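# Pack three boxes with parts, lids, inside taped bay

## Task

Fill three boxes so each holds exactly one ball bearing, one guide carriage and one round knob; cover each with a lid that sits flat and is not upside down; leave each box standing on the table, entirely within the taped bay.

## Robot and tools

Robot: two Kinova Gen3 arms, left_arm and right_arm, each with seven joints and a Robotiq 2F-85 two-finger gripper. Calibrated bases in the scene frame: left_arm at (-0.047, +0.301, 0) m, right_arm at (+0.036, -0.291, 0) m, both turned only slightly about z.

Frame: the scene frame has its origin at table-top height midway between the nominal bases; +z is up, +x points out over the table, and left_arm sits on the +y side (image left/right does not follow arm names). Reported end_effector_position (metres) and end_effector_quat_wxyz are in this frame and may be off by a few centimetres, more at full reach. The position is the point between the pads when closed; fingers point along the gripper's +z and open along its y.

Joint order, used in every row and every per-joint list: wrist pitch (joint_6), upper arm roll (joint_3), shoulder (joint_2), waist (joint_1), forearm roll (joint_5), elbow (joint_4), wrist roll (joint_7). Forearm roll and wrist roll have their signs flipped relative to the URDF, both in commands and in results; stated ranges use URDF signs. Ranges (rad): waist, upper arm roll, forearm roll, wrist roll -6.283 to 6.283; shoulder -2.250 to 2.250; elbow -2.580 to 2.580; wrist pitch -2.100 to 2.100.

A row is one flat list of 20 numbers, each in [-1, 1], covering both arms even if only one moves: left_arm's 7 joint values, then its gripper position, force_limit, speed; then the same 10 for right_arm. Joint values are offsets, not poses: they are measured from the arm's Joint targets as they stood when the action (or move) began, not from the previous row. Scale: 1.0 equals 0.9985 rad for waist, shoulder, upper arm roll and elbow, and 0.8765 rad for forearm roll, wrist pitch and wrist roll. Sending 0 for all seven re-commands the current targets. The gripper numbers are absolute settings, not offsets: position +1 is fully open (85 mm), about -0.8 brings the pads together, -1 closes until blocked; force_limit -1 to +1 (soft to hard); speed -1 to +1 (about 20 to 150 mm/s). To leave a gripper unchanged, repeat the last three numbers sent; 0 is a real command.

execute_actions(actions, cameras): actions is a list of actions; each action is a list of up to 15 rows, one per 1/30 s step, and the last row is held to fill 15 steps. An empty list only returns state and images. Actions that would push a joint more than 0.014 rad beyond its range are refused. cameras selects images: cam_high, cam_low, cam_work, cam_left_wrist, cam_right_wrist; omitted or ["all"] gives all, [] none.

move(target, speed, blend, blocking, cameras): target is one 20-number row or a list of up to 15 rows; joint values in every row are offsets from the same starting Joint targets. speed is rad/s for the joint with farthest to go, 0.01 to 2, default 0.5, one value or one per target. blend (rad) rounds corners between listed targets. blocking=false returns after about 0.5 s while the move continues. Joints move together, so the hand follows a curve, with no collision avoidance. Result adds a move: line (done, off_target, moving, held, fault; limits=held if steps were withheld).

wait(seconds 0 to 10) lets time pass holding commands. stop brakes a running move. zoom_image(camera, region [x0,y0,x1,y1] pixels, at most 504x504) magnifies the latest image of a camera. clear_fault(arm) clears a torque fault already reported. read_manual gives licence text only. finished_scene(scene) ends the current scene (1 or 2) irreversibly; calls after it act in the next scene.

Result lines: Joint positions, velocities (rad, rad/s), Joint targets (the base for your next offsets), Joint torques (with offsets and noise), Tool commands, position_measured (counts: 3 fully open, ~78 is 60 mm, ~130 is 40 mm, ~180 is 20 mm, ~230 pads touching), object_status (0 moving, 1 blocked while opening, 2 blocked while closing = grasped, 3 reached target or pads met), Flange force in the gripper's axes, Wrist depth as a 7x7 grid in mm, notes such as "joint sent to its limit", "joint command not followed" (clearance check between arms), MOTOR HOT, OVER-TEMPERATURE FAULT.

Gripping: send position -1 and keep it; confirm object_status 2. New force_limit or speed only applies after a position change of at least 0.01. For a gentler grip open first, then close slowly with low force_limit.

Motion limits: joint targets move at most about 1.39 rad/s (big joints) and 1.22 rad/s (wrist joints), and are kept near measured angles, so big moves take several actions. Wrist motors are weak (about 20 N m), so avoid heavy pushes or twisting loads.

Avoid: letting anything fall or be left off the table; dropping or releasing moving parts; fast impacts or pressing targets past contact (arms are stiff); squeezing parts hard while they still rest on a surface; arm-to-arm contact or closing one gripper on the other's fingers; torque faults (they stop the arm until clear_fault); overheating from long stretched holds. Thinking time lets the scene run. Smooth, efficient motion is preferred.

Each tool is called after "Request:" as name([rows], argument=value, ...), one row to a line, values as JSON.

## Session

Request:
execute_actions(actions=[])

Scene clock: 0.00 s.
left_arm: end_effector_position=(+0.3653, +0.1435, +0.2334) position_measured=3 object_status=3 end_effector_quat_wxyz=(-0.385, +0.549, +0.584, +0.457) | right_arm: end_effector_position=(+0.2162, -0.6533, +0.3605) position_measured=3 object_status=3 end_effector_quat_wxyz=(+0.603, +0.626, -0.480, +0.116)
Joint names: [wrist pitch, upper arm roll, shoulder, waist, forearm roll, elbow, wrist roll]
Joint positions: left_arm=[1.943 0.032 0.998 0.82 0.852 1.227 -1.037] | right_arm=[1.647 -0.353 0.34 0.449 -1.251 2.143 -2.907]
Joint velocities: within noise
Joint torques (N m): no reading
Flange force (N): no reading
Wrist depth (mm): cam_left_wrist=[2726 2725 2756 2745 2799 2764 2757 / 2776 2758 2846 2804 2814 2807 2823 / 2831 2867 2866 2882 2869 2887 2923 / 2888 2916 2972 2915 3018 3004 3002 / 800 840 873 901 910 979 2991 / 682 706 722 742 779 798 798 / 590 608 620 646 677 677 667] | cam_right_wrist=[3121 3222 3344 3487 3540 3666 3655 / 2876 3346 3439 3698 3680 3750 3985 / 2550 3205 3630 3713 3866 3880 3537 / 2234 2717 3461 3878 3991 3832 3584 / 2026 2377 2885 3775 - 2653 3499 / 1810 2145 2516 3204 2767 2719 3266 / 1695 1901 2228 2779 2816 3491 3233]
Joint targets: left_arm=[1.943 0.032 0.998 0.820 0.852 1.227 -1.037] | right_arm=[1.647 -0.353 0.340 0.449 -1.251 2.143 -2.907]
Tool commands: left_gripper/position=+1.0 left_gripper/force_limit=+1.0 left_gripper/speed=+1.0 right_gripper/position=+1.0 right_gripper/force_limit=+1.0 right_gripper/speed=+1.0
camera_calibration:
cam_left_wrist: T_world_to_cam=[[0.993915, -0.0537413, 0.0961533, -0.376765], [0.0783953, -0.268096, -0.960197, 0.295879], [0.0773805, 0.961892, -0.262251, 0.0402871], [0, 0, 0, 1]] pos_world=[0.348159, 0.0203243, 0.330895]
cam_right_wrist: T_world_to_cam=[[-0.726173, 0.211631, 0.65413, 0.055002], [-0.51874, 0.455756, -0.723322, 0.724434], [-0.451201, -0.86458, -0.221176, -0.238615], [0, 0, 0, 1]] pos_world=[0.30807, -0.548107, 0.435245]

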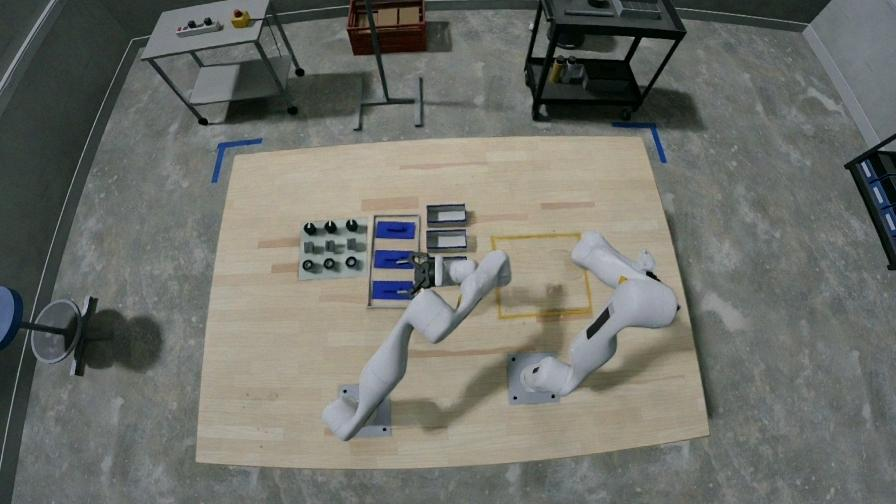

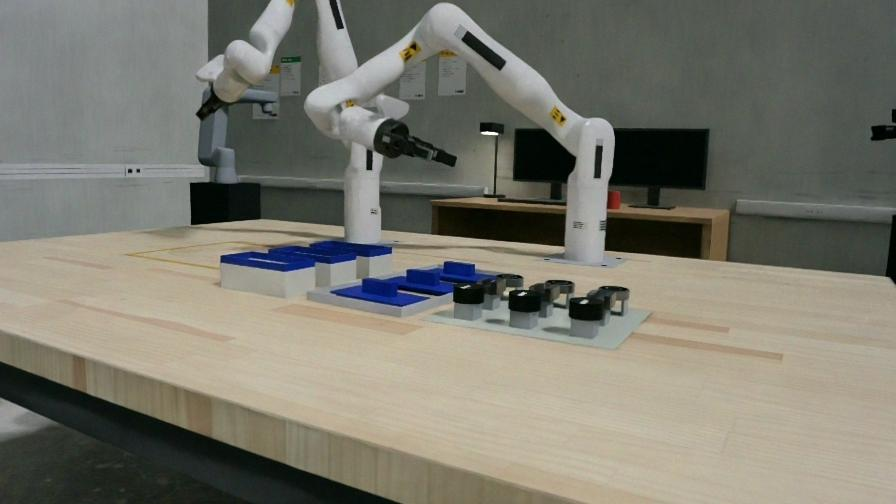

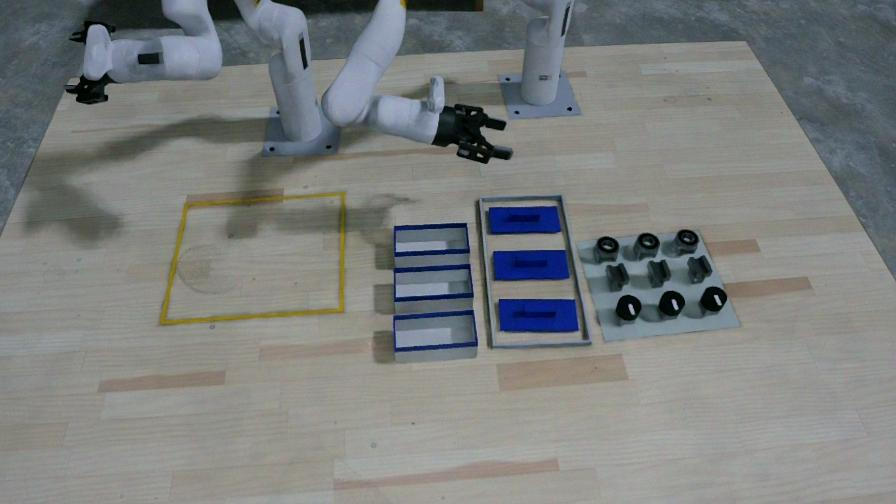

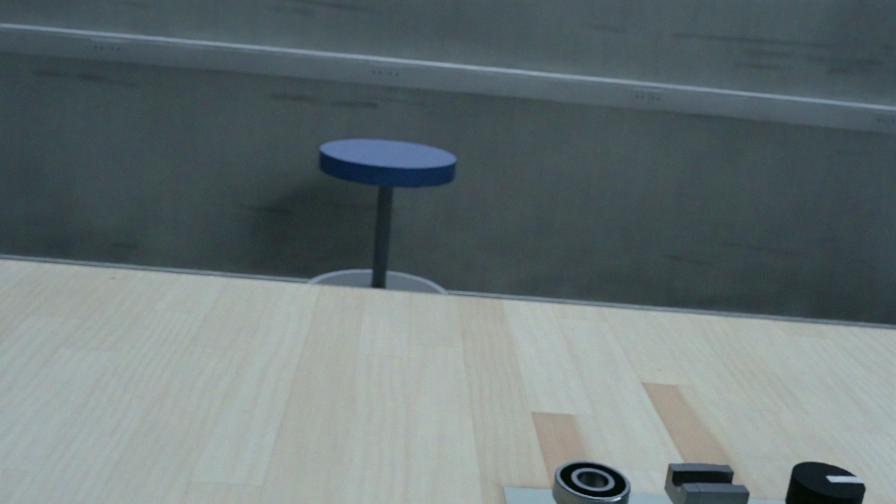

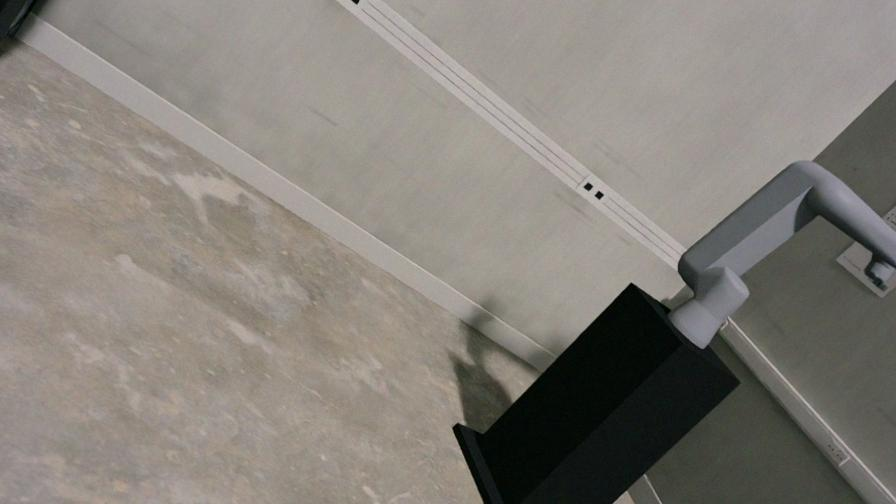

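Request:
zoom_image(camera="cam_work", region=[370, 190, 600, 370])

Request:
zoom_image(camera="cam_work", region=[560, 210, 760, 350])

Request:
zoom_image(camera="cam_work", region=[140, 170, 370, 340])

Scaled by 2.191.

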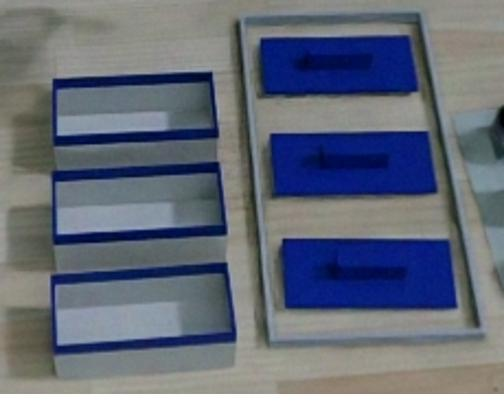

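Scaled by 2.520.

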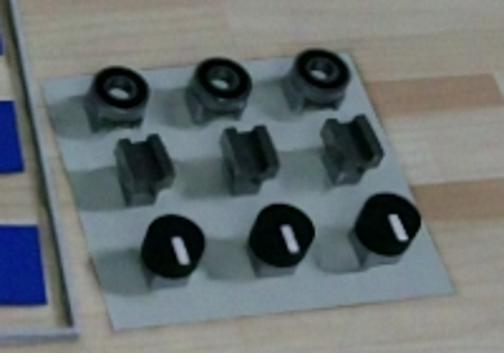

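Scaled by 2.191.

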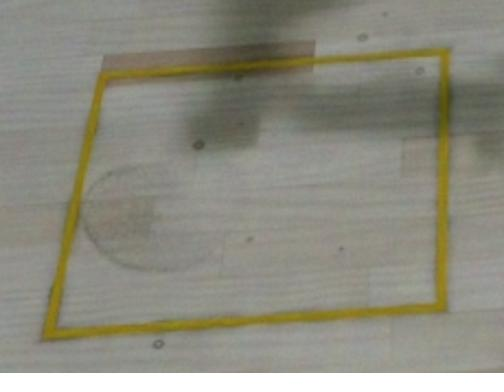

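Request:
move(target=[-0.3948,-0.032,0.0275,-1.0,-0.972,-0.7091,-0.3474,0.42,-0.6,-0.8,-0.55,0.2504,-0.03,-0.4116,0.9926,-0.4777,-0.3613,1,-0.8,-1], speed=0.8, cameras=["cam_left_wrist","cam_work"])

Scene clock: 10.40 s.
left_arm: end_effector_position=(+0.6190, +0.4104, +0.2004) position_measured=76 object_status=3 end_effector_quat_wxyz=(+0.001, +0.015, +1.000, +0.000) | right_arm: end_effector_position=(+0.4621, -0.4144, +0.2660) position_measured=3 object_status=3 end_effector_quat_wxyz=(+0.114, +0.780, -0.606, +0.110)
Joint names: [wrist pitch, upper arm roll, shoulder, waist, forearm roll, elbow, wrist roll]
Joint positions: left_arm=[1.597 0 1.025 -0.178 -0.001 0.519 -1.341] | right_arm=[1.165 -0.103 0.31 0.038 -0.381 1.666 -3.224]
Joint velocities: within noise
Joint torques (N m): left_arm=[-0.28 0.42 -27.05 -1.24 0.24 -8.51 0.32] | right_arm=[0.2 -0.18 -14.96 0.41 -0.92 -7.7 0.55]
Flange force (N): left_arm=no reading | right_arm=[2.0 -2.7 -0.2]
Wrist depth (mm): cam_left_wrist=[340 306 342 305 344 306 346 / 341 341 342 344 344 344 345 / 341 341 341 342 343 309 345 / 340 306 341 307 343 311 345 / 340 340 341 342 343 344 344 / 341 341 341 341 343 343 344 / 339 340 308 296 295 317 297] | cam_right_wrist=[471 478 482 488 493 498 499 / 457 464 469 474 478 483 486 / 446 452 456 461 466 472 473 / 434 438 441 446 450 456 457 / 424 425 429 435 437 441 445 / 413 416 420 424 427 431 434 / 403 405 410 413 417 419 422]
Joint targets: left_arm=[1.597 0.000 1.025 -0.178 0.000 0.518 -1.341] | right_arm=[1.165 -0.103 0.310 0.038 -0.381 1.666 -3.224]
move: done
camera_calibration:
cam_left_wrist: T_world_to_cam=[[0.05316, 0.998217, 0.0271494, -0.44704], [0.998413, -0.0526246, -0.0200696, -0.530537], [-0.0186051, 0.0281732, -0.99943, 0.345685], [0, 0, 0, 1]] pos_world=[0.559891, 0.408584, 0.346977]
Images, in order (width x height): cam_work 896x504, cam_left_wrist 896x504.

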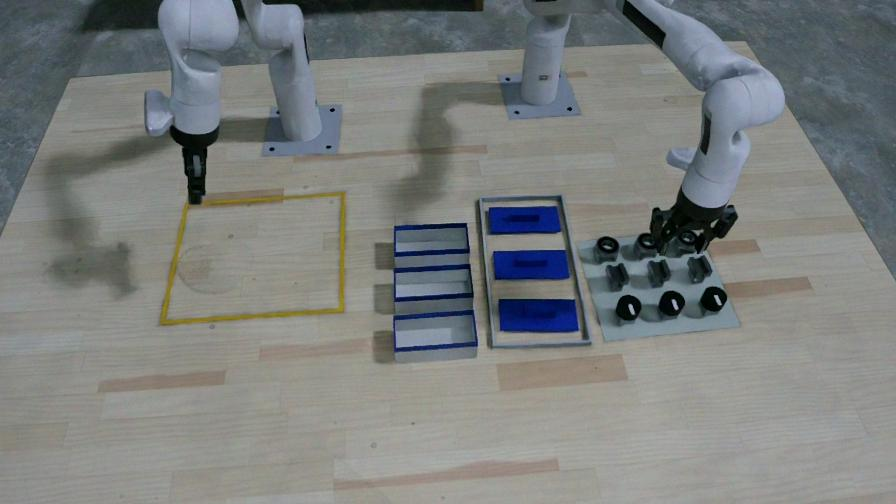

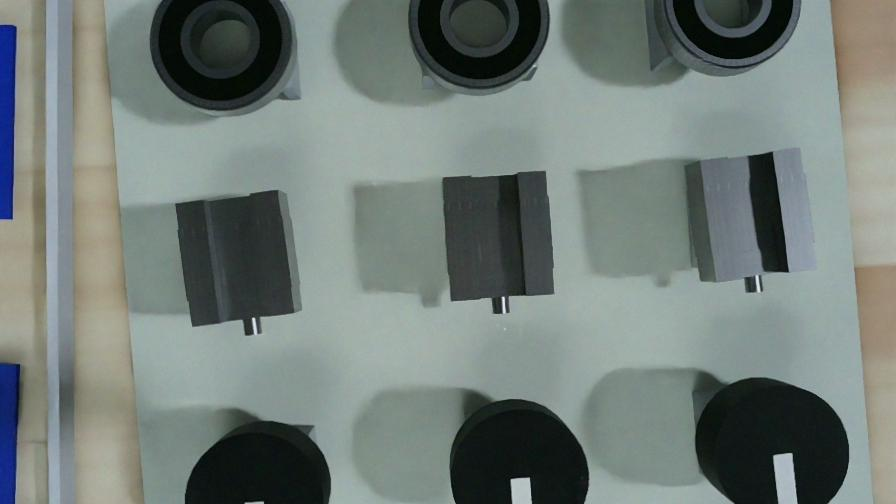

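Request:
execute_actions(actions=[], cameras=["cam_left_wrist","cam_work"])

Scene clock: 14.47 s.
left_arm: end_effector_position=(+0.6190, +0.4106, +0.2005) position_measured=76 object_status=3 end_effector_quat_wxyz=(+0.001, +0.015, +1.000, +0.000) | right_arm: end_effector_position=(+0.4621, -0.4144, +0.2660) position_measured=3 object_status=3 end_effector_quat_wxyz=(+0.114, +0.780, -0.606, +0.110)
Joint names: [wrist pitch, upper arm roll, shoulder, waist, forearm roll, elbow, wrist roll]
Joint positions: left_arm=[1.597 0 1.025 -0.178 0 0.518 -1.341] | right_arm=[1.165 -0.103 0.31 0.038 -0.381 1.666 -3.224]
Joint velocities: within noise
Joint torques (N m): left_arm=[-0.28 0.44 -27.04 -1.05 0.2 -8.5 0.34] | right_arm=[0.24 -0.32 -14.95 0.47 -0.9 -7.66 0.54]
Flange force (N): left_arm=no reading | right_arm=[2.0 -2.8 -0.1]
Wrist depth (mm): cam_left_wrist=[342 306 343 305 343 307 346 / 341 341 341 342 344 345 345 / 341 340 342 343 344 309 344 / 341 305 341 307 343 311 345 / 339 340 341 342 343 344 344 / 340 341 341 342 343 344 344 / 340 340 309 296 296 317 297] | cam_right_wrist=[471 478 483 489 493 498 502 / 458 465 471 473 477 484 487 / 445 449 457 460 464 469 472 / 434 437 440 446 450 455 458 / 423 426 432 435 438 441 445 / 411 415 419 424 425 430 433 / 404 405 409 413 416 419 424]
Joint targets: left_arm=[1.597 0.000 1.025 -0.178 0.000 0.518 -1.341] | right_arm=[1.165 -0.103 0.310 0.038 -0.381 1.666 -3.224]
Tool commands: left_gripper/position=+0.42 left_gripper/force_limit=-0.6 left_gripper/speed=-0.8 right_gripper/position=+1.0 right_gripper/force_limit=-0.8 right_gripper/speed=-1.0
camera_calibration:
cam_left_wrist: T_world_to_cam=[[0.0529557, 0.998225, 0.0272611, -0.44707], [0.998427, -0.0524237, -0.019873, -0.530689], [-0.0184086, 0.0282706, -0.999431, 0.345632], [0, 0, 0, 1]] pos_world=[0.559892, 0.408684, 0.347077]
Images, in order (width x height): cam_work 896x504, cam_left_wrist 896x504.

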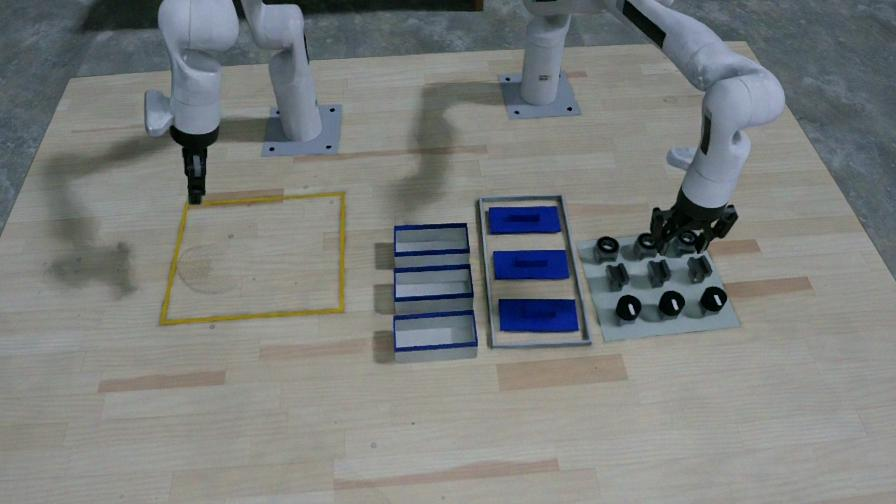

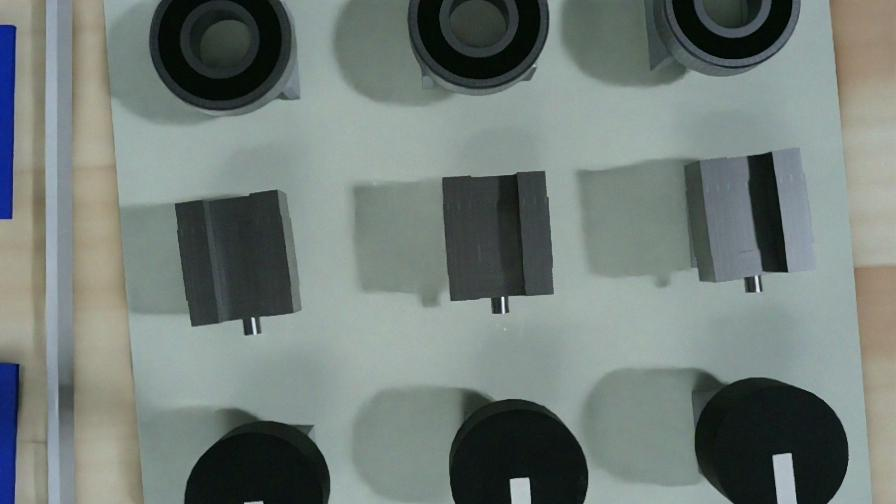

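Request:
move(target=[-0.7019,0,-0.3233,0.0749,0,0.9396,-0.1182,0.42,-0.6,-0.8,0.2645,0.1032,0.7643,-0.5454,0.4347,-0.9958,0.6218,1,-0.8,-1], speed=0.7, cameras=["cam_left_wrist","cam_right_wrist","cam_work"])

Scene clock: 21.37 s.
left_arm: end_effector_position=(+0.4858, +0.3430, +0.1203) position_measured=76 object_status=3 end_effector_quat_wxyz=(+0.001, +0.000, +1.000, +0.000) | right_arm: end_effector_position=(+0.6544, -0.0099, +0.1198) position_measured=3 object_status=3 end_effector_quat_wxyz=(+0.000, +0.707, -0.707, +0.000)
Joint names: [wrist pitch, upper arm roll, shoulder, waist, forearm roll, elbow, wrist roll]
Joint positions: left_arm=[0.981 0 0.702 -0.104 0 1.457 -1.445] | right_arm=[1.397 0 1.073 -0.506 0 0.672 -2.679]
Joint velocities: within noise
Joint torques (N m): left_arm=[-0.21 0.38 -21.29 -1.06 0.16 -6.83 0.36] | right_arm=[0.17 0.06 -27.48 0.43 -0.08 -8.17 0.54]
Flange force (N): left_arm=[-5.0 -2.4 0.1] | right_arm=[-3.4 -8.1 0.4]
Wrist depth (mm): cam_left_wrist=[255 266 267 267 268 268 269 / 254 255 266 266 267 268 269 / 254 254 266 266 267 267 268 / 253 264 265 265 266 267 267 / 264 264 265 265 266 266 266 / 263 263 263 264 264 265 265 / 251 262 263 225 264 236 227] | cam_right_wrist=[265 265 265 265 266 266 266 / 265 265 266 266 266 267 267 / 266 266 263 263 266 266 264 / 266 266 263 263 263 245 264 / 266 266 263 264 264 262 264 / 265 266 264 263 263 261 265 / 266 266 264 264 263 260 265]
Joint targets: left_arm=[0.981 0.000 0.702 -0.104 0.000 1.457 -1.445] | right_arm=[1.397 0.000 1.073 -0.506 0.000 0.672 -2.679]
move: done
camera_calibration:
cam_left_wrist: T_world_to_cam=[[0.0237733, 0.99935, 0.0271166, -0.356622], [0.999529, -0.0232336, -0.0200447, -0.413302], [-0.0194016, 0.0275804, -0.999431, 0.265642], [0, 0, 0, 1]] pos_world=[0.426739, 0.339461, 0.266877]
cam_right_wrist: T_world_to_cam=[[-0.999551, -0.00431832, 0.0296448, 0.6462], [-0.00454281, 0.999961, -0.00750956, 0.0675614], [-0.0296113, -0.00764086, -0.999532, 0.28798], [0, 0, 0, 1]] pos_world=[0.654744, -0.0625679, 0.269196]
Images, in order (width x height): cam_work 896x504, cam_left_wrist 896x504, cam_right_wrist 896x504.

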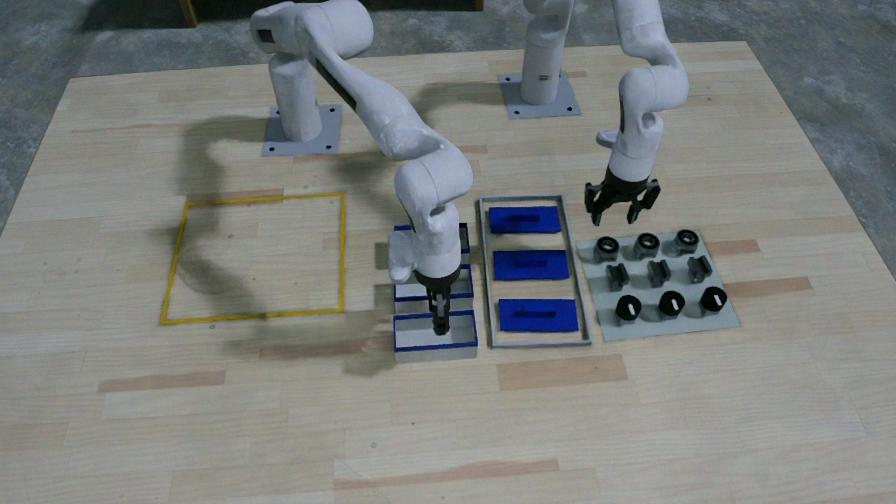

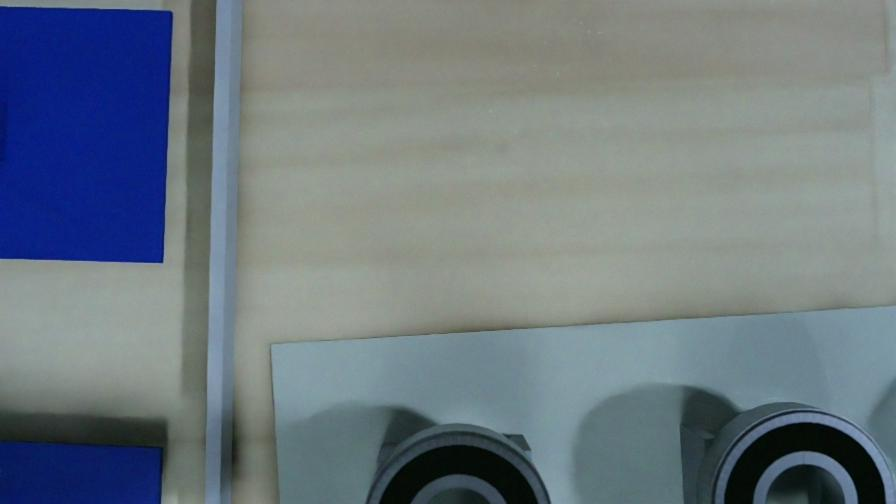

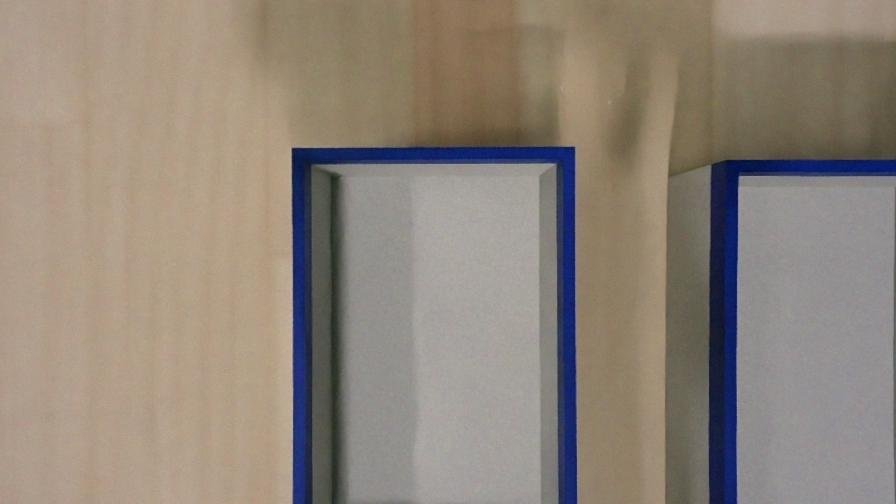

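Request:
move([
  [0.049,0,0.0342,-0.0009,0,-0.0321,0.001,0.42,-0.6,-0.8,-0.1229,0,0.0456,0.0070,0,0.0623,-0.008,1,-0.8,-1],
  [-0.0024,0,0.0342,-0.0009,0,-0.0321,0.001,0.42,-0.6,-0.8,-0.1990,0,0.0824,0.0070,0,0.0923,-0.008,-1,-0.8,-1],
], speed=[0.3,0.1], cameras=["cam_left_wrist","cam_right_wrist"])

Scene clock: 27.67 s.
left_arm: end_effector_position=(+0.4961, +0.3448, +0.1103) position_measured=76 object_status=3 end_effector_quat_wxyz=(+0.001, +0.000, +1.000, +0.000) | right_arm: end_effector_position=(+0.6573, -0.0136, +0.0357) position_measured=50 object_status=0 end_effector_quat_wxyz=(+0.000, +0.707, -0.707, +0.000)
Joint names: [wrist pitch, upper arm roll, shoulder, waist, forearm roll, elbow, wrist roll]
Joint positions: left_arm=[0.979 0 0.736 -0.105 0 1.425 -1.444] | right_arm=[1.223 0 1.156 -0.499 0 0.764 -2.686]
Joint velocities: within noise
Joint torques (N m): left_arm=[-0.23 0.4 -21.8 -1.07 0.16 -6.83 0.37] | right_arm=[0.3 0.04 -25.6 0.67 -0.1 -6.79 0.53]
Flange force (N): left_arm=[-5.1 -2.4 0.2] | right_arm=[-3.1 -6.7 -1.5]
Wrist depth (mm): cam_left_wrist=[245 256 256 257 258 258 259 / 244 256 256 257 257 258 259 / 244 255 256 256 257 257 257 / 254 255 255 256 256 257 257 / 254 254 254 254 255 256 256 / 253 253 253 254 254 254 217 / 242 253 253 215 254 217 220] | cam_right_wrist=[181 181 182 183 184 184 185 / 180 182 182 183 183 184 185 / 181 - - - - 184 - / 181 - - - - - - / 181 - - - - - - / 181 - - - - - - / 181 - - - - - -]
Joint targets: left_arm=[0.979 0.000 0.736 -0.105 0.000 1.425 -1.444] | right_arm=[1.223 0.000 1.156 -0.499 0.000 0.764 -2.686]
move: done
camera_calibration:
cam_left_wrist: T_world_to_cam=[[0.0237733, 0.99935, 0.0271166, -0.358395], [0.999529, -0.0232336, -0.0200447, -0.423756], [-0.0194016, 0.0275804, -0.999431, 0.255798], [0, 0, 0, 1]] pos_world=[0.437039, 0.341261, 0.256877]
cam_right_wrist: T_world_to_cam=[[-0.999544, -0.00451877, 0.0298456, 0.65142], [-0.00474477, 0.999961, -0.00750579, 0.0707746], [-0.0298105, -0.00764398, -0.999526, 0.204104], [0, 0, 0, 1]] pos_world=[0.657544, -0.066268, 0.185096]
Images, in order (width x height): cam_left_wrist 896x504, cam_right_wrist 896x504.

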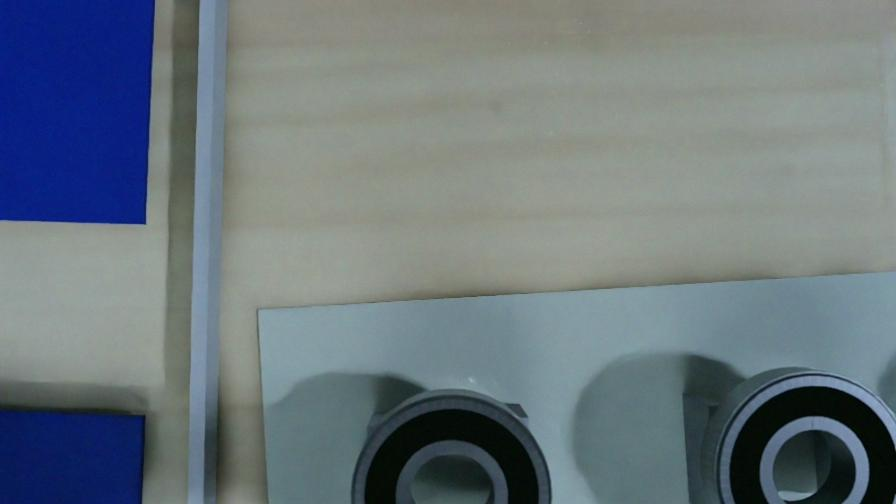

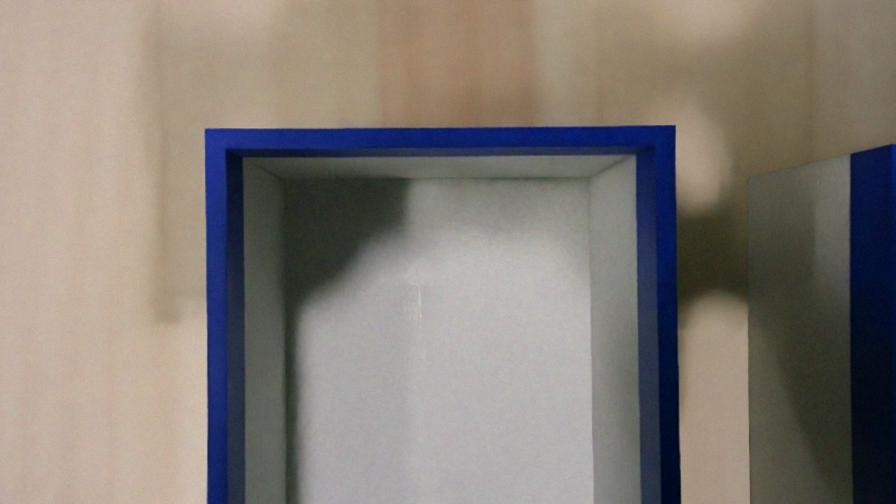

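Request:
move([
  [-0.1689,0,0.0965,0,0,0.0517,0,0.42,-0.6,-0.8,0.3093,0,-0.0957,0,0,-0.1758,0,-1,-0.8,-1],
  [-0.1689,0,0.0965,0,0,0.0517,0,-1,-0.6,-0.8,0.3093,0,-0.0957,0,0,-0.1758,0,-1,-0.8,-1],
  [0.0552,0,-0.0260,0,0,-0.0225,0,-1,-0.6,-0.8,-0.3237,0,-0.6637,-0.3082,0,0.9478,0.3511,-1,-0.8,-1],
], speed=[0.2,0.1,0.5], cameras=["cam_left_wrist","cam_right_wrist","cam_work"])

Scene clock: 35.17 s.
left_arm: end_effector_position=(+0.4961, +0.3448, +0.1304) position_measured=115 object_status=2 end_effector_quat_wxyz=(+0.001, +0.000, +1.000, +0.000) | right_arm: end_effector_position=(+0.3795, +0.0040, +0.1583) position_measured=50 object_status=2 end_effector_quat_wxyz=(+0.000, +0.707, -0.707, +0.000)
Joint names: [wrist pitch, upper arm roll, shoulder, waist, forearm roll, elbow, wrist roll]
Joint positions: left_arm=[1.028 0 0.71 -0.105 0 1.402 -1.444] | right_arm=[0.939 0 0.493 -0.807 0 1.711 -2.378]
Joint velocities: within noise
Joint torques (N m): left_arm=[-0.27 0.37 -22.2 -1.07 0.17 -7.33 0.33] | right_arm=[0.24 -0.12 -17.58 0.48 -0.11 -6.72 0.53]
Flange force (N): left_arm=[-5.3 -2.3 0.9] | right_arm=[-1.8 -2.6 1.6]
Wrist depth (mm): cam_left_wrist=[261 273 274 274 275 276 277 / 261 273 274 274 275 276 277 / 262 273 274 274 275 276 276 / 272 273 274 274 275 275 276 / 272 273 273 273 274 274 276 / 261 273 272 273 274 243 237 / 261 272 273 - 274 253 237] | cam_right_wrist=[304 305 306 307 309 310 311 / 303 305 306 308 309 309 311 / 303 - - 308 308 - 311 / 303 - - - - - 311 / 304 - - - - - 311 / 303 - - - - - 310 / 303 - - - - - 310]
Joint targets: left_arm=[1.028 0.000 0.710 -0.105 0.000 1.402 -1.444] | right_arm=[0.939 0.000 0.493 -0.807 0.000 1.711 -2.378]
move: done
camera_calibration:
cam_left_wrist: T_world_to_cam=[[0.0237717, 0.99935, 0.027119, -0.35894], [0.999531, -0.0232347, -0.0199447, -0.423381], [-0.0193017, 0.0275804, -0.999433, 0.275843], [0, 0, 0, 1]] pos_world=[0.437039, 0.341261, 0.276977]
cam_right_wrist: T_world_to_cam=[[-0.99955, -0.00460936, 0.0296475, 0.370326], [-0.00484276, 0.999958, -0.00780537, 0.052807], [-0.0296103, -0.00794543, -0.99953, 0.318412], [0, 0, 0, 1]] pos_world=[0.379843, -0.0485679, 0.307695]
Images, in order (width x height): cam_work 896x504, cam_left_wrist 896x504, cam_right_wrist 896x504.

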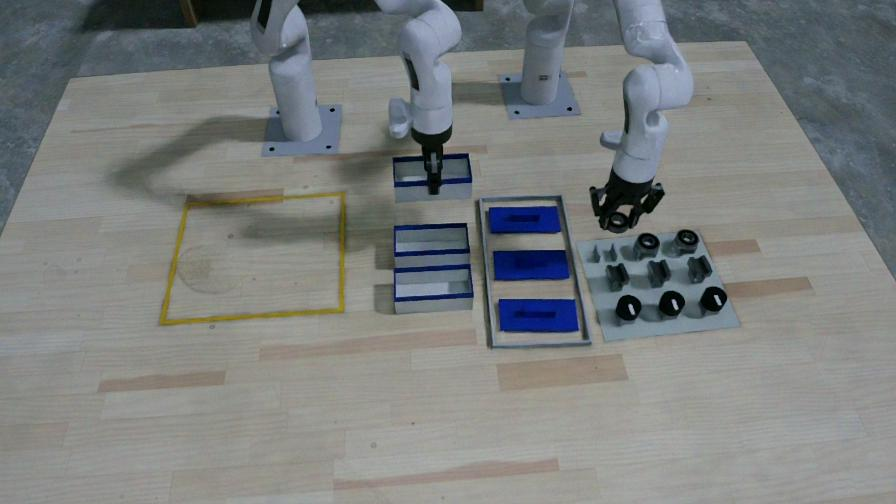

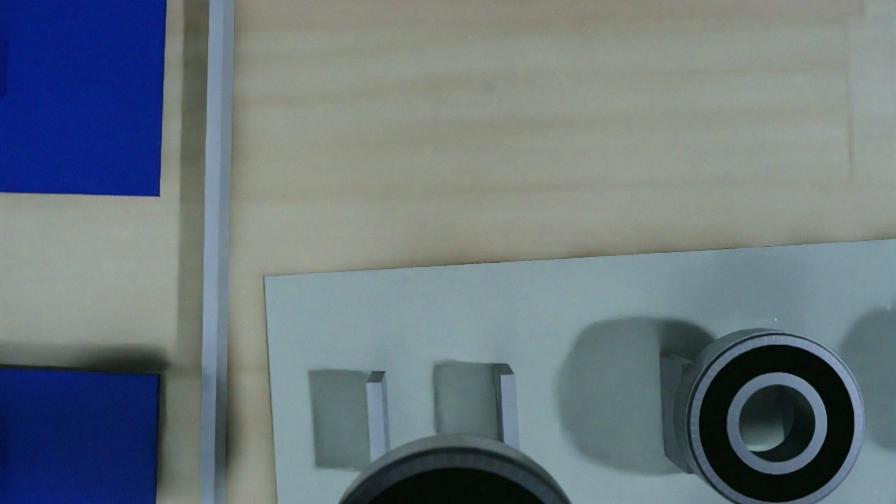

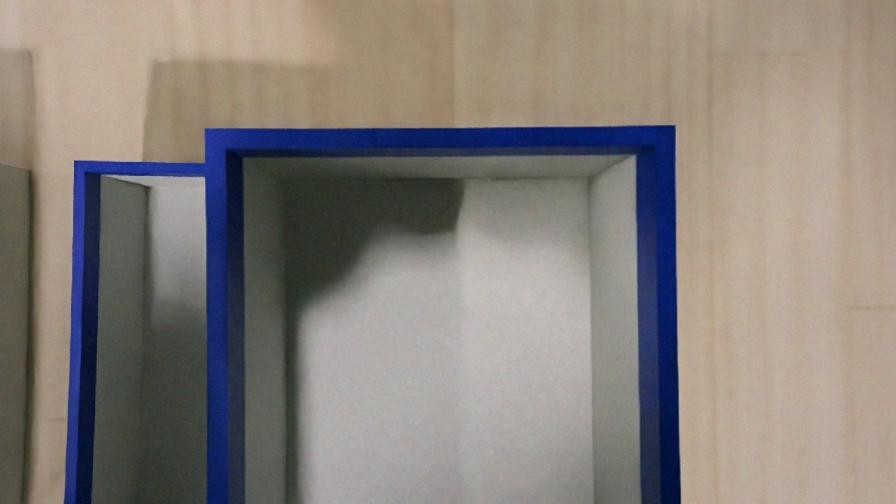

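Request:
move([
  [0.1865,0,0.1477,0.2338,0,-0.3114,-0.2664,-1,-0.6,-0.8,-0.0753,0,-0.0685,-0.0411,0,0.1346,0.0468,-1,-0.8,-1],
  [0.1865,0,0.1477,0.2338,0,-0.3114,-0.2664,-1,-0.6,-0.8,-0.4250,0,0.1301,-0.0411,0,0.2430,0.0468,-1,-0.8,-1],
  [0.1865,0,0.1477,0.2338,0,-0.3114,-0.2664,-1,-0.6,-0.8,-0.4675,0,0.1598,-0.0411,0,0.2507,0.0468,-1,-0.8,-1],
  [0.1865,0,0.1477,0.2338,0,-0.3114,-0.2664,-1,-0.6,-0.8,-0.4691,0,0.1609,-0.0411,0,0.2509,0.0468,1,-0.8,-1],
  [0.1865,0,0.1477,0.2338,0,-0.3114,-0.2664,-1,-0.6,-0.8,-0.0753,0,-0.0685,-0.0411,0,0.1346,0.0468,1,-0.8,-1],
], speed=[0.4,0.3,0.05,0.01,0.35], cameras=["cam_right_wrist","cam_work"])

Scene clock: 44.83 s.
left_arm: end_effector_position=(+0.5578, +0.2109, +0.1326) position_measured=115 object_status=2 end_effector_quat_wxyz=(+0.001, +0.001, +1.000, +0.000) | right_arm: end_effector_position=(+0.3404, -0.0100, +0.1547) position_measured=3 object_status=3 end_effector_quat_wxyz=(+0.000, +0.707, -0.707, +0.000)
Joint names: [wrist pitch, upper arm roll, shoulder, waist, forearm roll, elbow, wrist roll]
Joint positions: left_arm=[1.191 0 0.858 0.129 0 1.091 -1.677] | right_arm=[0.873 0 0.425 -0.848 0 1.845 -2.337]
Joint velocities: within noise
Joint torques (N m): left_arm=[-0.31 0.42 -25.05 -1.09 0.23 -8.11 0.35] | right_arm=[0.17 -0.13 -15.77 0.44 -0.1 -6.18 0.51]
Flange force (N): left_arm=[-5.4 -3.3 0.7] | right_arm=[-1.9 -2.8 1.0]
Wrist depth (mm): cam_left_wrist=[274 275 276 276 277 277 279 / 274 275 275 276 276 277 278 / 274 264 264 265 266 277 277 / 273 263 242 243 265 277 277 / 273 263 264 265 265 277 277 / 273 274 275 275 276 276 277 / 274 274 275 - 276 276 277] | cam_right_wrist=[301 301 302 302 303 303 304 / 301 302 302 302 302 303 303 / 301 302 302 302 303 303 304 / 299 299 302 300 300 304 304 / 299 299 302 300 300 303 304 / 299 299 302 300 300 304 304 / 298 299 303 301 301 304 305]
Joint targets: left_arm=[1.191 0.000 0.858 0.129 0.000 1.091 -1.677] | right_arm=[0.873 0.000 0.424 -0.848 0.000 1.845 -2.337]
move: done
camera_calibration:
cam_right_wrist: T_world_to_cam=[[-0.999547, -0.00460591, 0.0297479, 0.331155], [-0.00484306, 0.999957, -0.00790489, 0.0666187], [-0.0297102, -0.00804538, -0.999526, 0.313568], [0, 0, 0, 1]] pos_world=[0.340643, -0.0625678, 0.304095]
Images, in order (width x height): cam_work 896x504, cam_right_wrist 896x504.

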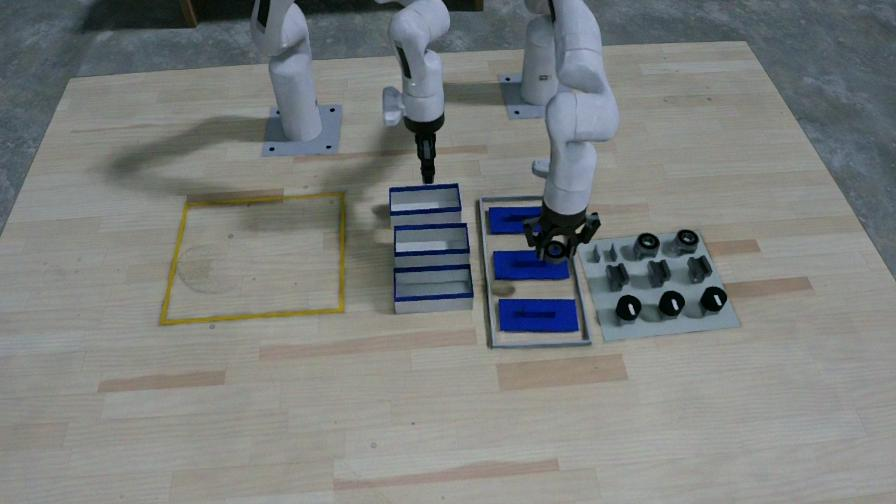

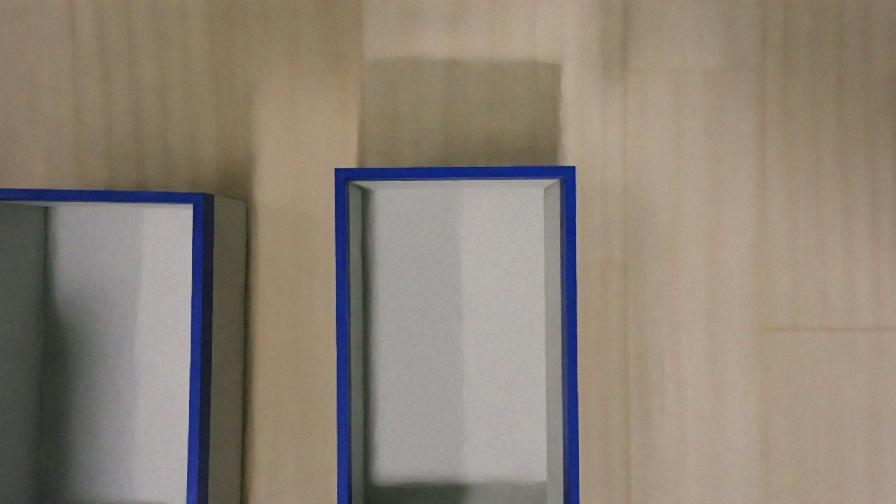

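Request:
move([
  [0.2797,0,0.2215,0.3508,0,-0.4670,-0.3995,-1,-0.6,-0.8,0.2962,0,-0.198,0.98,0,-0.062,-0.99,1,-0.8,-1],
  [0.2245,0,0.2336,0.3508,0,-0.4307,-0.3995,-1,-0.6,-0.8,0.2962,0,-0.198,0.98,0,-0.062,-0.99,1,-0.8,-1],
], speed=[0.7,0.1], cameras=["cam_left_wrist"])

Scene clock: 48.27 s.
left_arm: end_effector_position=(+0.5547, -0.0230, +0.1109) position_measured=115 object_status=2 end_effector_quat_wxyz=(+0.001, +0.001, +1.000, +0.000) | right_arm: end_effector_position=(+0.4047, -0.3808, +0.2498) position_measured=3 object_status=3 end_effector_quat_wxyz=(+0.000, +0.667, -0.745, +0.000)
Joint names: [wrist pitch, upper arm roll, shoulder, waist, forearm roll, elbow, wrist roll]
Joint positions: left_arm=[1.388 0 1.091 0.479 0 0.661 -2.027] | right_arm=[1.133 0 0.227 0.13 0 1.783 -3.205]
Joint velocities: within noise
Joint torques (N m): left_arm=[-0.2 0.49 -28.2 -1.12 0.14 -8.6 0.35] | right_arm=[0.14 -0.27 -13.05 0.41 -0.14 -7.55 0.53]
Flange force (N): left_arm=[-6.7 -6.1 0.5] | right_arm=[1.4 -2.6 0.1]
Wrist depth (mm): cam_left_wrist=[252 251 252 253 254 254 248 / 252 250 251 252 253 254 227 / 252 230 250 252 253 254 227 / 252 253 253 254 255 256 257 / 251 252 253 254 255 256 257 / 251 241 215 240 210 235 245 / 250 242 249 - 251 251 213] | cam_right_wrist=[400 401 401 401 401 402 400 / 400 399 401 400 400 400 399 / 400 400 401 400 401 398 400 / 400 400 399 401 399 401 399 / 399 398 399 398 400 400 399 / 398 398 400 398 399 398 398 / 399 398 398 399 400 398 398]
Joint targets: left_arm=[1.388 0.000 1.091 0.479 0.000 0.661 -2.027] | right_arm=[1.133 0.000 0.227 0.130 0.000 1.783 -3.205]
move: done
camera_calibration:
cam_left_wrist: T_world_to_cam=[[0.0240743, 0.999361, 0.0264105, 0.00769018], [0.999518, -0.0235434, -0.0202314, -0.490813], [-0.0195966, 0.0268848, -0.999446, 0.267759], [0, 0, 0, 1]] pos_world=[0.495639, -0.0264393, 0.257478]
Images, in order (width x height): cam_left_wrist 896x504.

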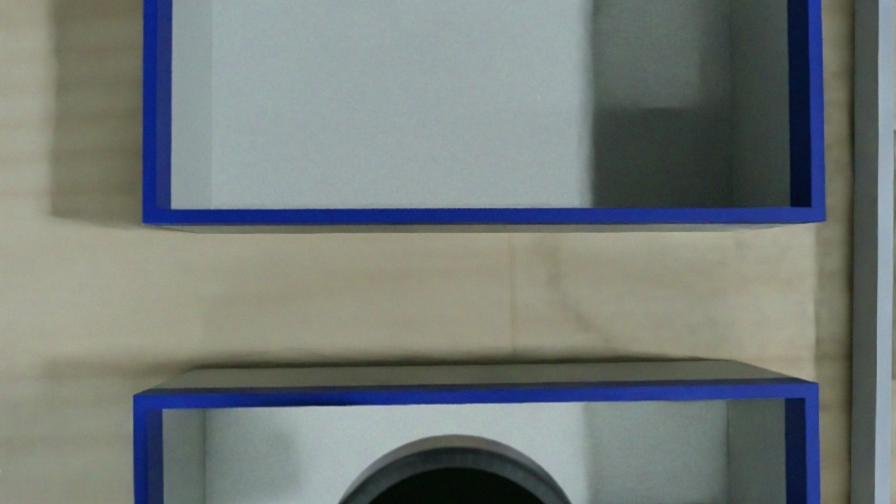

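Request:
move([
  [-0.0501,0,0.0711,0.0016,0,-0.0272,-0.0018,-1,-0.6,-0.8,0,0,0,0,0,0,0,1,-0.8,-1],
  [-0.1342,0,0.1088,0.0016,0,0.0090,-0.0018,-1,-0.6,-0.8,0,0,0,0,0,0,0,1,-0.8,-1],
  [-0.1515,0,0.1184,0.0016,0,0.0146,-0.0018,0.23,-0.6,-0.8,0,0,0,0,0,0,0,1,-0.8,-1],
  [0.0552,0,0.0410,0.0016,0,-0.0894,-0.0018,0.23,-0.6,-0.8,0,0,0,0,0,0,0,1,-0.8,-1],
  [-0.2619,0,-0.1945,-0.5755,0,0.4245,0.5735,0.30,-0.6,-0.8,0,0,0,0,0,0,0,1,-0.8,-1],
], speed=[0.25,0.15,0.04,0.25,0.7], cameras=["cam_left_wrist"])

Scene clock: 56.57 s.
left_arm: end_effector_position=(+0.5692, +0.3484, +0.1104) position_measured=91 object_status=3 end_effector_quat_wxyz=(+0.001, -0.035, +0.999, +0.000) | right_arm: end_effector_position=(+0.4047, -0.3808, +0.2498) position_measured=3 object_status=3 end_effector_quat_wxyz=(+0.000, +0.667, -0.745, +0.000)
Joint names: [wrist pitch, upper arm roll, shoulder, waist, forearm roll, elbow, wrist roll]
Joint positions: left_arm=[1.158 0 0.897 -0.095 0 1.085 -1.525] | right_arm=[1.133 0 0.227 0.13 0 1.783 -3.205]
Joint velocities: within noise
Joint torques (N m): left_arm=[-0.2 0.43 -24.76 -1.12 0.17 -7.56 0.36] | right_arm=[0.12 -0.29 -13.05 0.38 -0.1 -7.51 0.53]
Flange force (N): left_arm=[-6.2 -2.5 -0.1] | right_arm=[1.5 -2.7 0.0]
Wrist depth (mm): cam_left_wrist=[255 255 256 256 257 257 258 / 243 255 255 255 256 256 219 / 243 254 254 254 256 221 218 / 243 254 254 255 255 241 218 / 242 253 253 254 255 255 255 / 252 253 253 253 253 254 255 / 251 252 252 217 253 253 211] | cam_right_wrist=[402 400 399 401 401 400 401 / 400 400 400 399 401 400 400 / 400 399 400 400 400 400 400 / 399 400 400 399 400 399 400 / 400 399 399 399 400 400 399 / 398 399 399 400 400 399 399 / 398 397 399 399 399 398 399]
Joint targets: left_arm=[1.158 0.000 0.897 -0.095 0.000 1.085 -1.525] | right_arm=[1.133 0.000 0.227 0.130 0.000 1.783 -3.205]
move: done
camera_calibration:
cam_left_wrist: T_world_to_cam=[[-0.0479067, 0.998488, 0.0269622, -0.322565], [0.998623, 0.0484556, -0.020086, -0.521199], [-0.0213621, 0.0259628, -0.999435, 0.258895], [0, 0, 0, 1]] pos_world=[0.510559, 0.340611, 0.256977]
Images, in order (width x height): cam_left_wrist 896x504.

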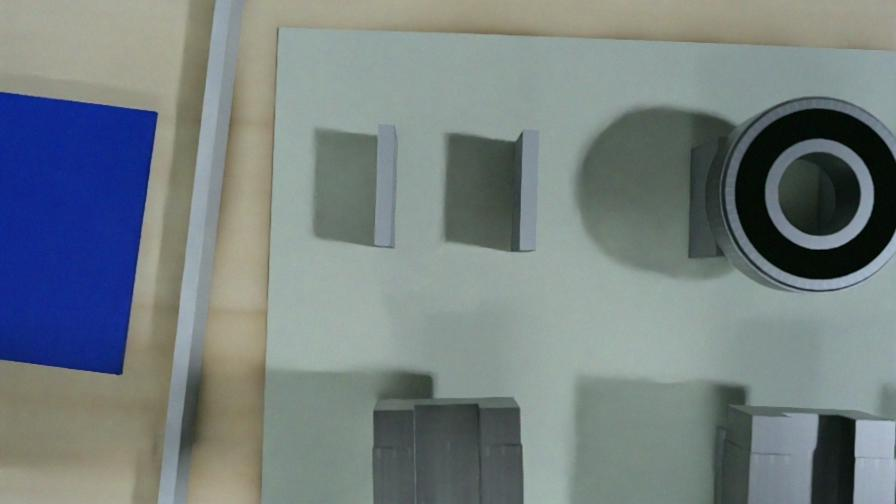

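Request:
zoom_image(camera="cam_left_wrist", region=[340, 350, 560, 504])

Scaled by 2.291 from the camera's 896x504 image, which has a finer 1280x720 frame.

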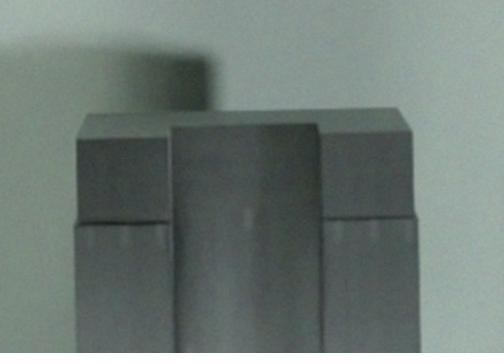

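Request:
move([
  [-0.1243,0,0.0608,0.0016,0,0.0483,-0.0018,0.30,-0.6,-0.8,0,0,0,0,0,0,0,1,-0.8,-1],
  [-0.1243,0,0.0608,0.0016,0,0.0483,-0.0018,-1,-0.6,-0.8,0,0,0,0,0,0,0,1,-0.8,-1],
  [0.0788,0,-0.0303,0.0016,0,-0.0389,-0.0018,-1,-0.6,-0.8,0,0,0,0,0,0,0,1,-0.8,-1],
  [0.2799,0,0.1271,0.5182,0,-0.3729,-0.5162,-1,-0.6,-0.8,0,0,0,0,0,0,0,1,-0.8,-1],
  [0.1973,0,0.1485,0.5182,0,-0.3217,-0.5162,-1,-0.6,-0.8,0,0,0,0,0,0,0,1,-0.8,-1],
], speed=[0.2,0.1,0.25,0.7,0.15], cameras=["cam_left_wrist"])

Scene clock: 62.90 s.
left_arm: end_effector_position=(+0.5602, +0.0170, +0.1104) position_measured=148 object_status=2 end_effector_quat_wxyz=(+0.001, -0.003, +1.000, +0.000) | right_arm: end_effector_position=(+0.4047, -0.3808, +0.2498) position_measured=3 object_status=3 end_effector_quat_wxyz=(+0.000, +0.667, -0.745, +0.000)
Joint names: [wrist pitch, upper arm roll, shoulder, waist, forearm roll, elbow, wrist roll]
Joint positions: left_arm=[1.331 0 1.045 0.422 0 0.764 -1.977] | right_arm=[1.133 0 0.227 0.13 0 1.783 -3.205]
Joint velocities: within noise
Joint torques (N m): left_arm=[-0.2 0.55 -27.57 -1.11 0.11 -8.43 0.38] | right_arm=[0.13 -0.28 -13.01 0.47 -0.11 -7.5 0.51]
Flange force (N): left_arm=[-6.2 -5.5 0.6] | right_arm=[1.3 -2.6 -0.1]
Wrist depth (mm): cam_left_wrist=[243 252 252 253 254 247 257 / 243 252 252 252 253 245 257 / 223 251 251 251 253 244 245 / 253 253 254 254 255 255 245 / 252 253 253 254 254 254 244 / 227 249 226 250 224 254 254 / 248 249 236 - 224 240 254] | cam_right_wrist=[400 401 401 401 402 401 400 / 400 401 400 401 399 401 400 / 400 400 399 399 400 400 400 / 400 400 399 399 400 399 399 / 399 399 400 399 400 399 400 / 398 399 399 397 399 400 399 / 398 398 398 399 398 398 399]
Joint targets: left_arm=[1.331 0.000 1.045 0.422 0.000 0.764 -1.977] | right_arm=[1.133 0.000 0.227 0.130 0.000 1.783 -3.205]
move: done
camera_calibration:
cam_left_wrist: T_world_to_cam=[[0.0170807, 0.999504, 0.0264505, -0.0285061], [0.999656, -0.0165445, -0.0203608, -0.495527], [-0.0199131, 0.0267892, -0.999443, 0.266462], [0, 0, 0, 1]] pos_world=[0.50115, 0.0131554, 0.256978]
Images, in order (width x height): cam_left_wrist 896x504.

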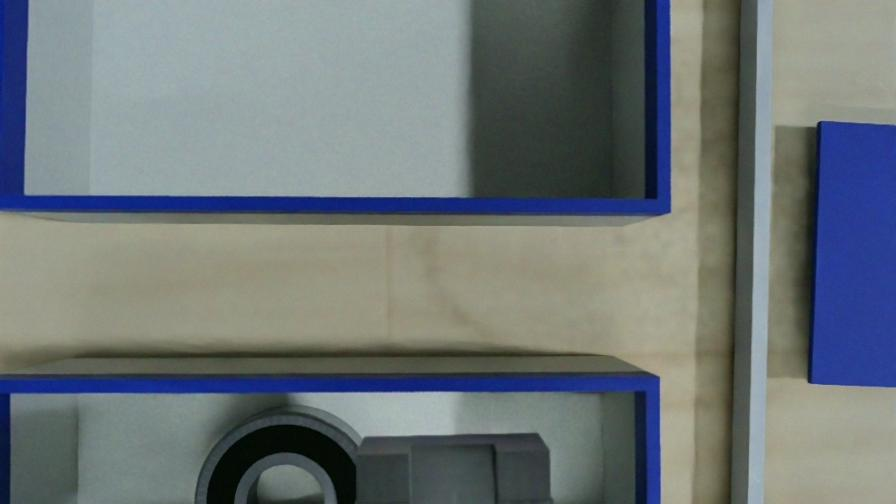

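Request:
zoom_image(camera="cam_left_wrist", region=[180, 340, 680, 504])

Request:
zoom_image(camera="cam_left_wrist", region=[0, 340, 340, 504])

Scaled by 1.008 from the camera's 896x504 image, which has a finer 1280x720 frame.

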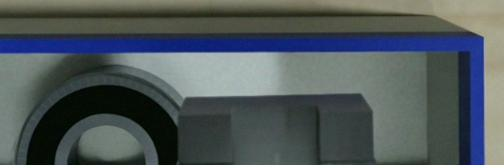

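Scaled by 1.482 from the camera's 896x504 image, which has a finer 1280x720 frame.

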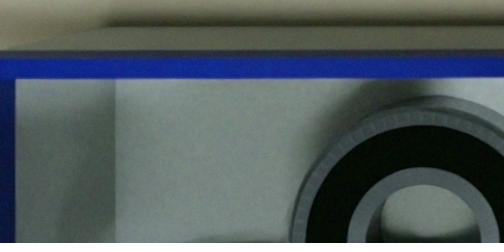

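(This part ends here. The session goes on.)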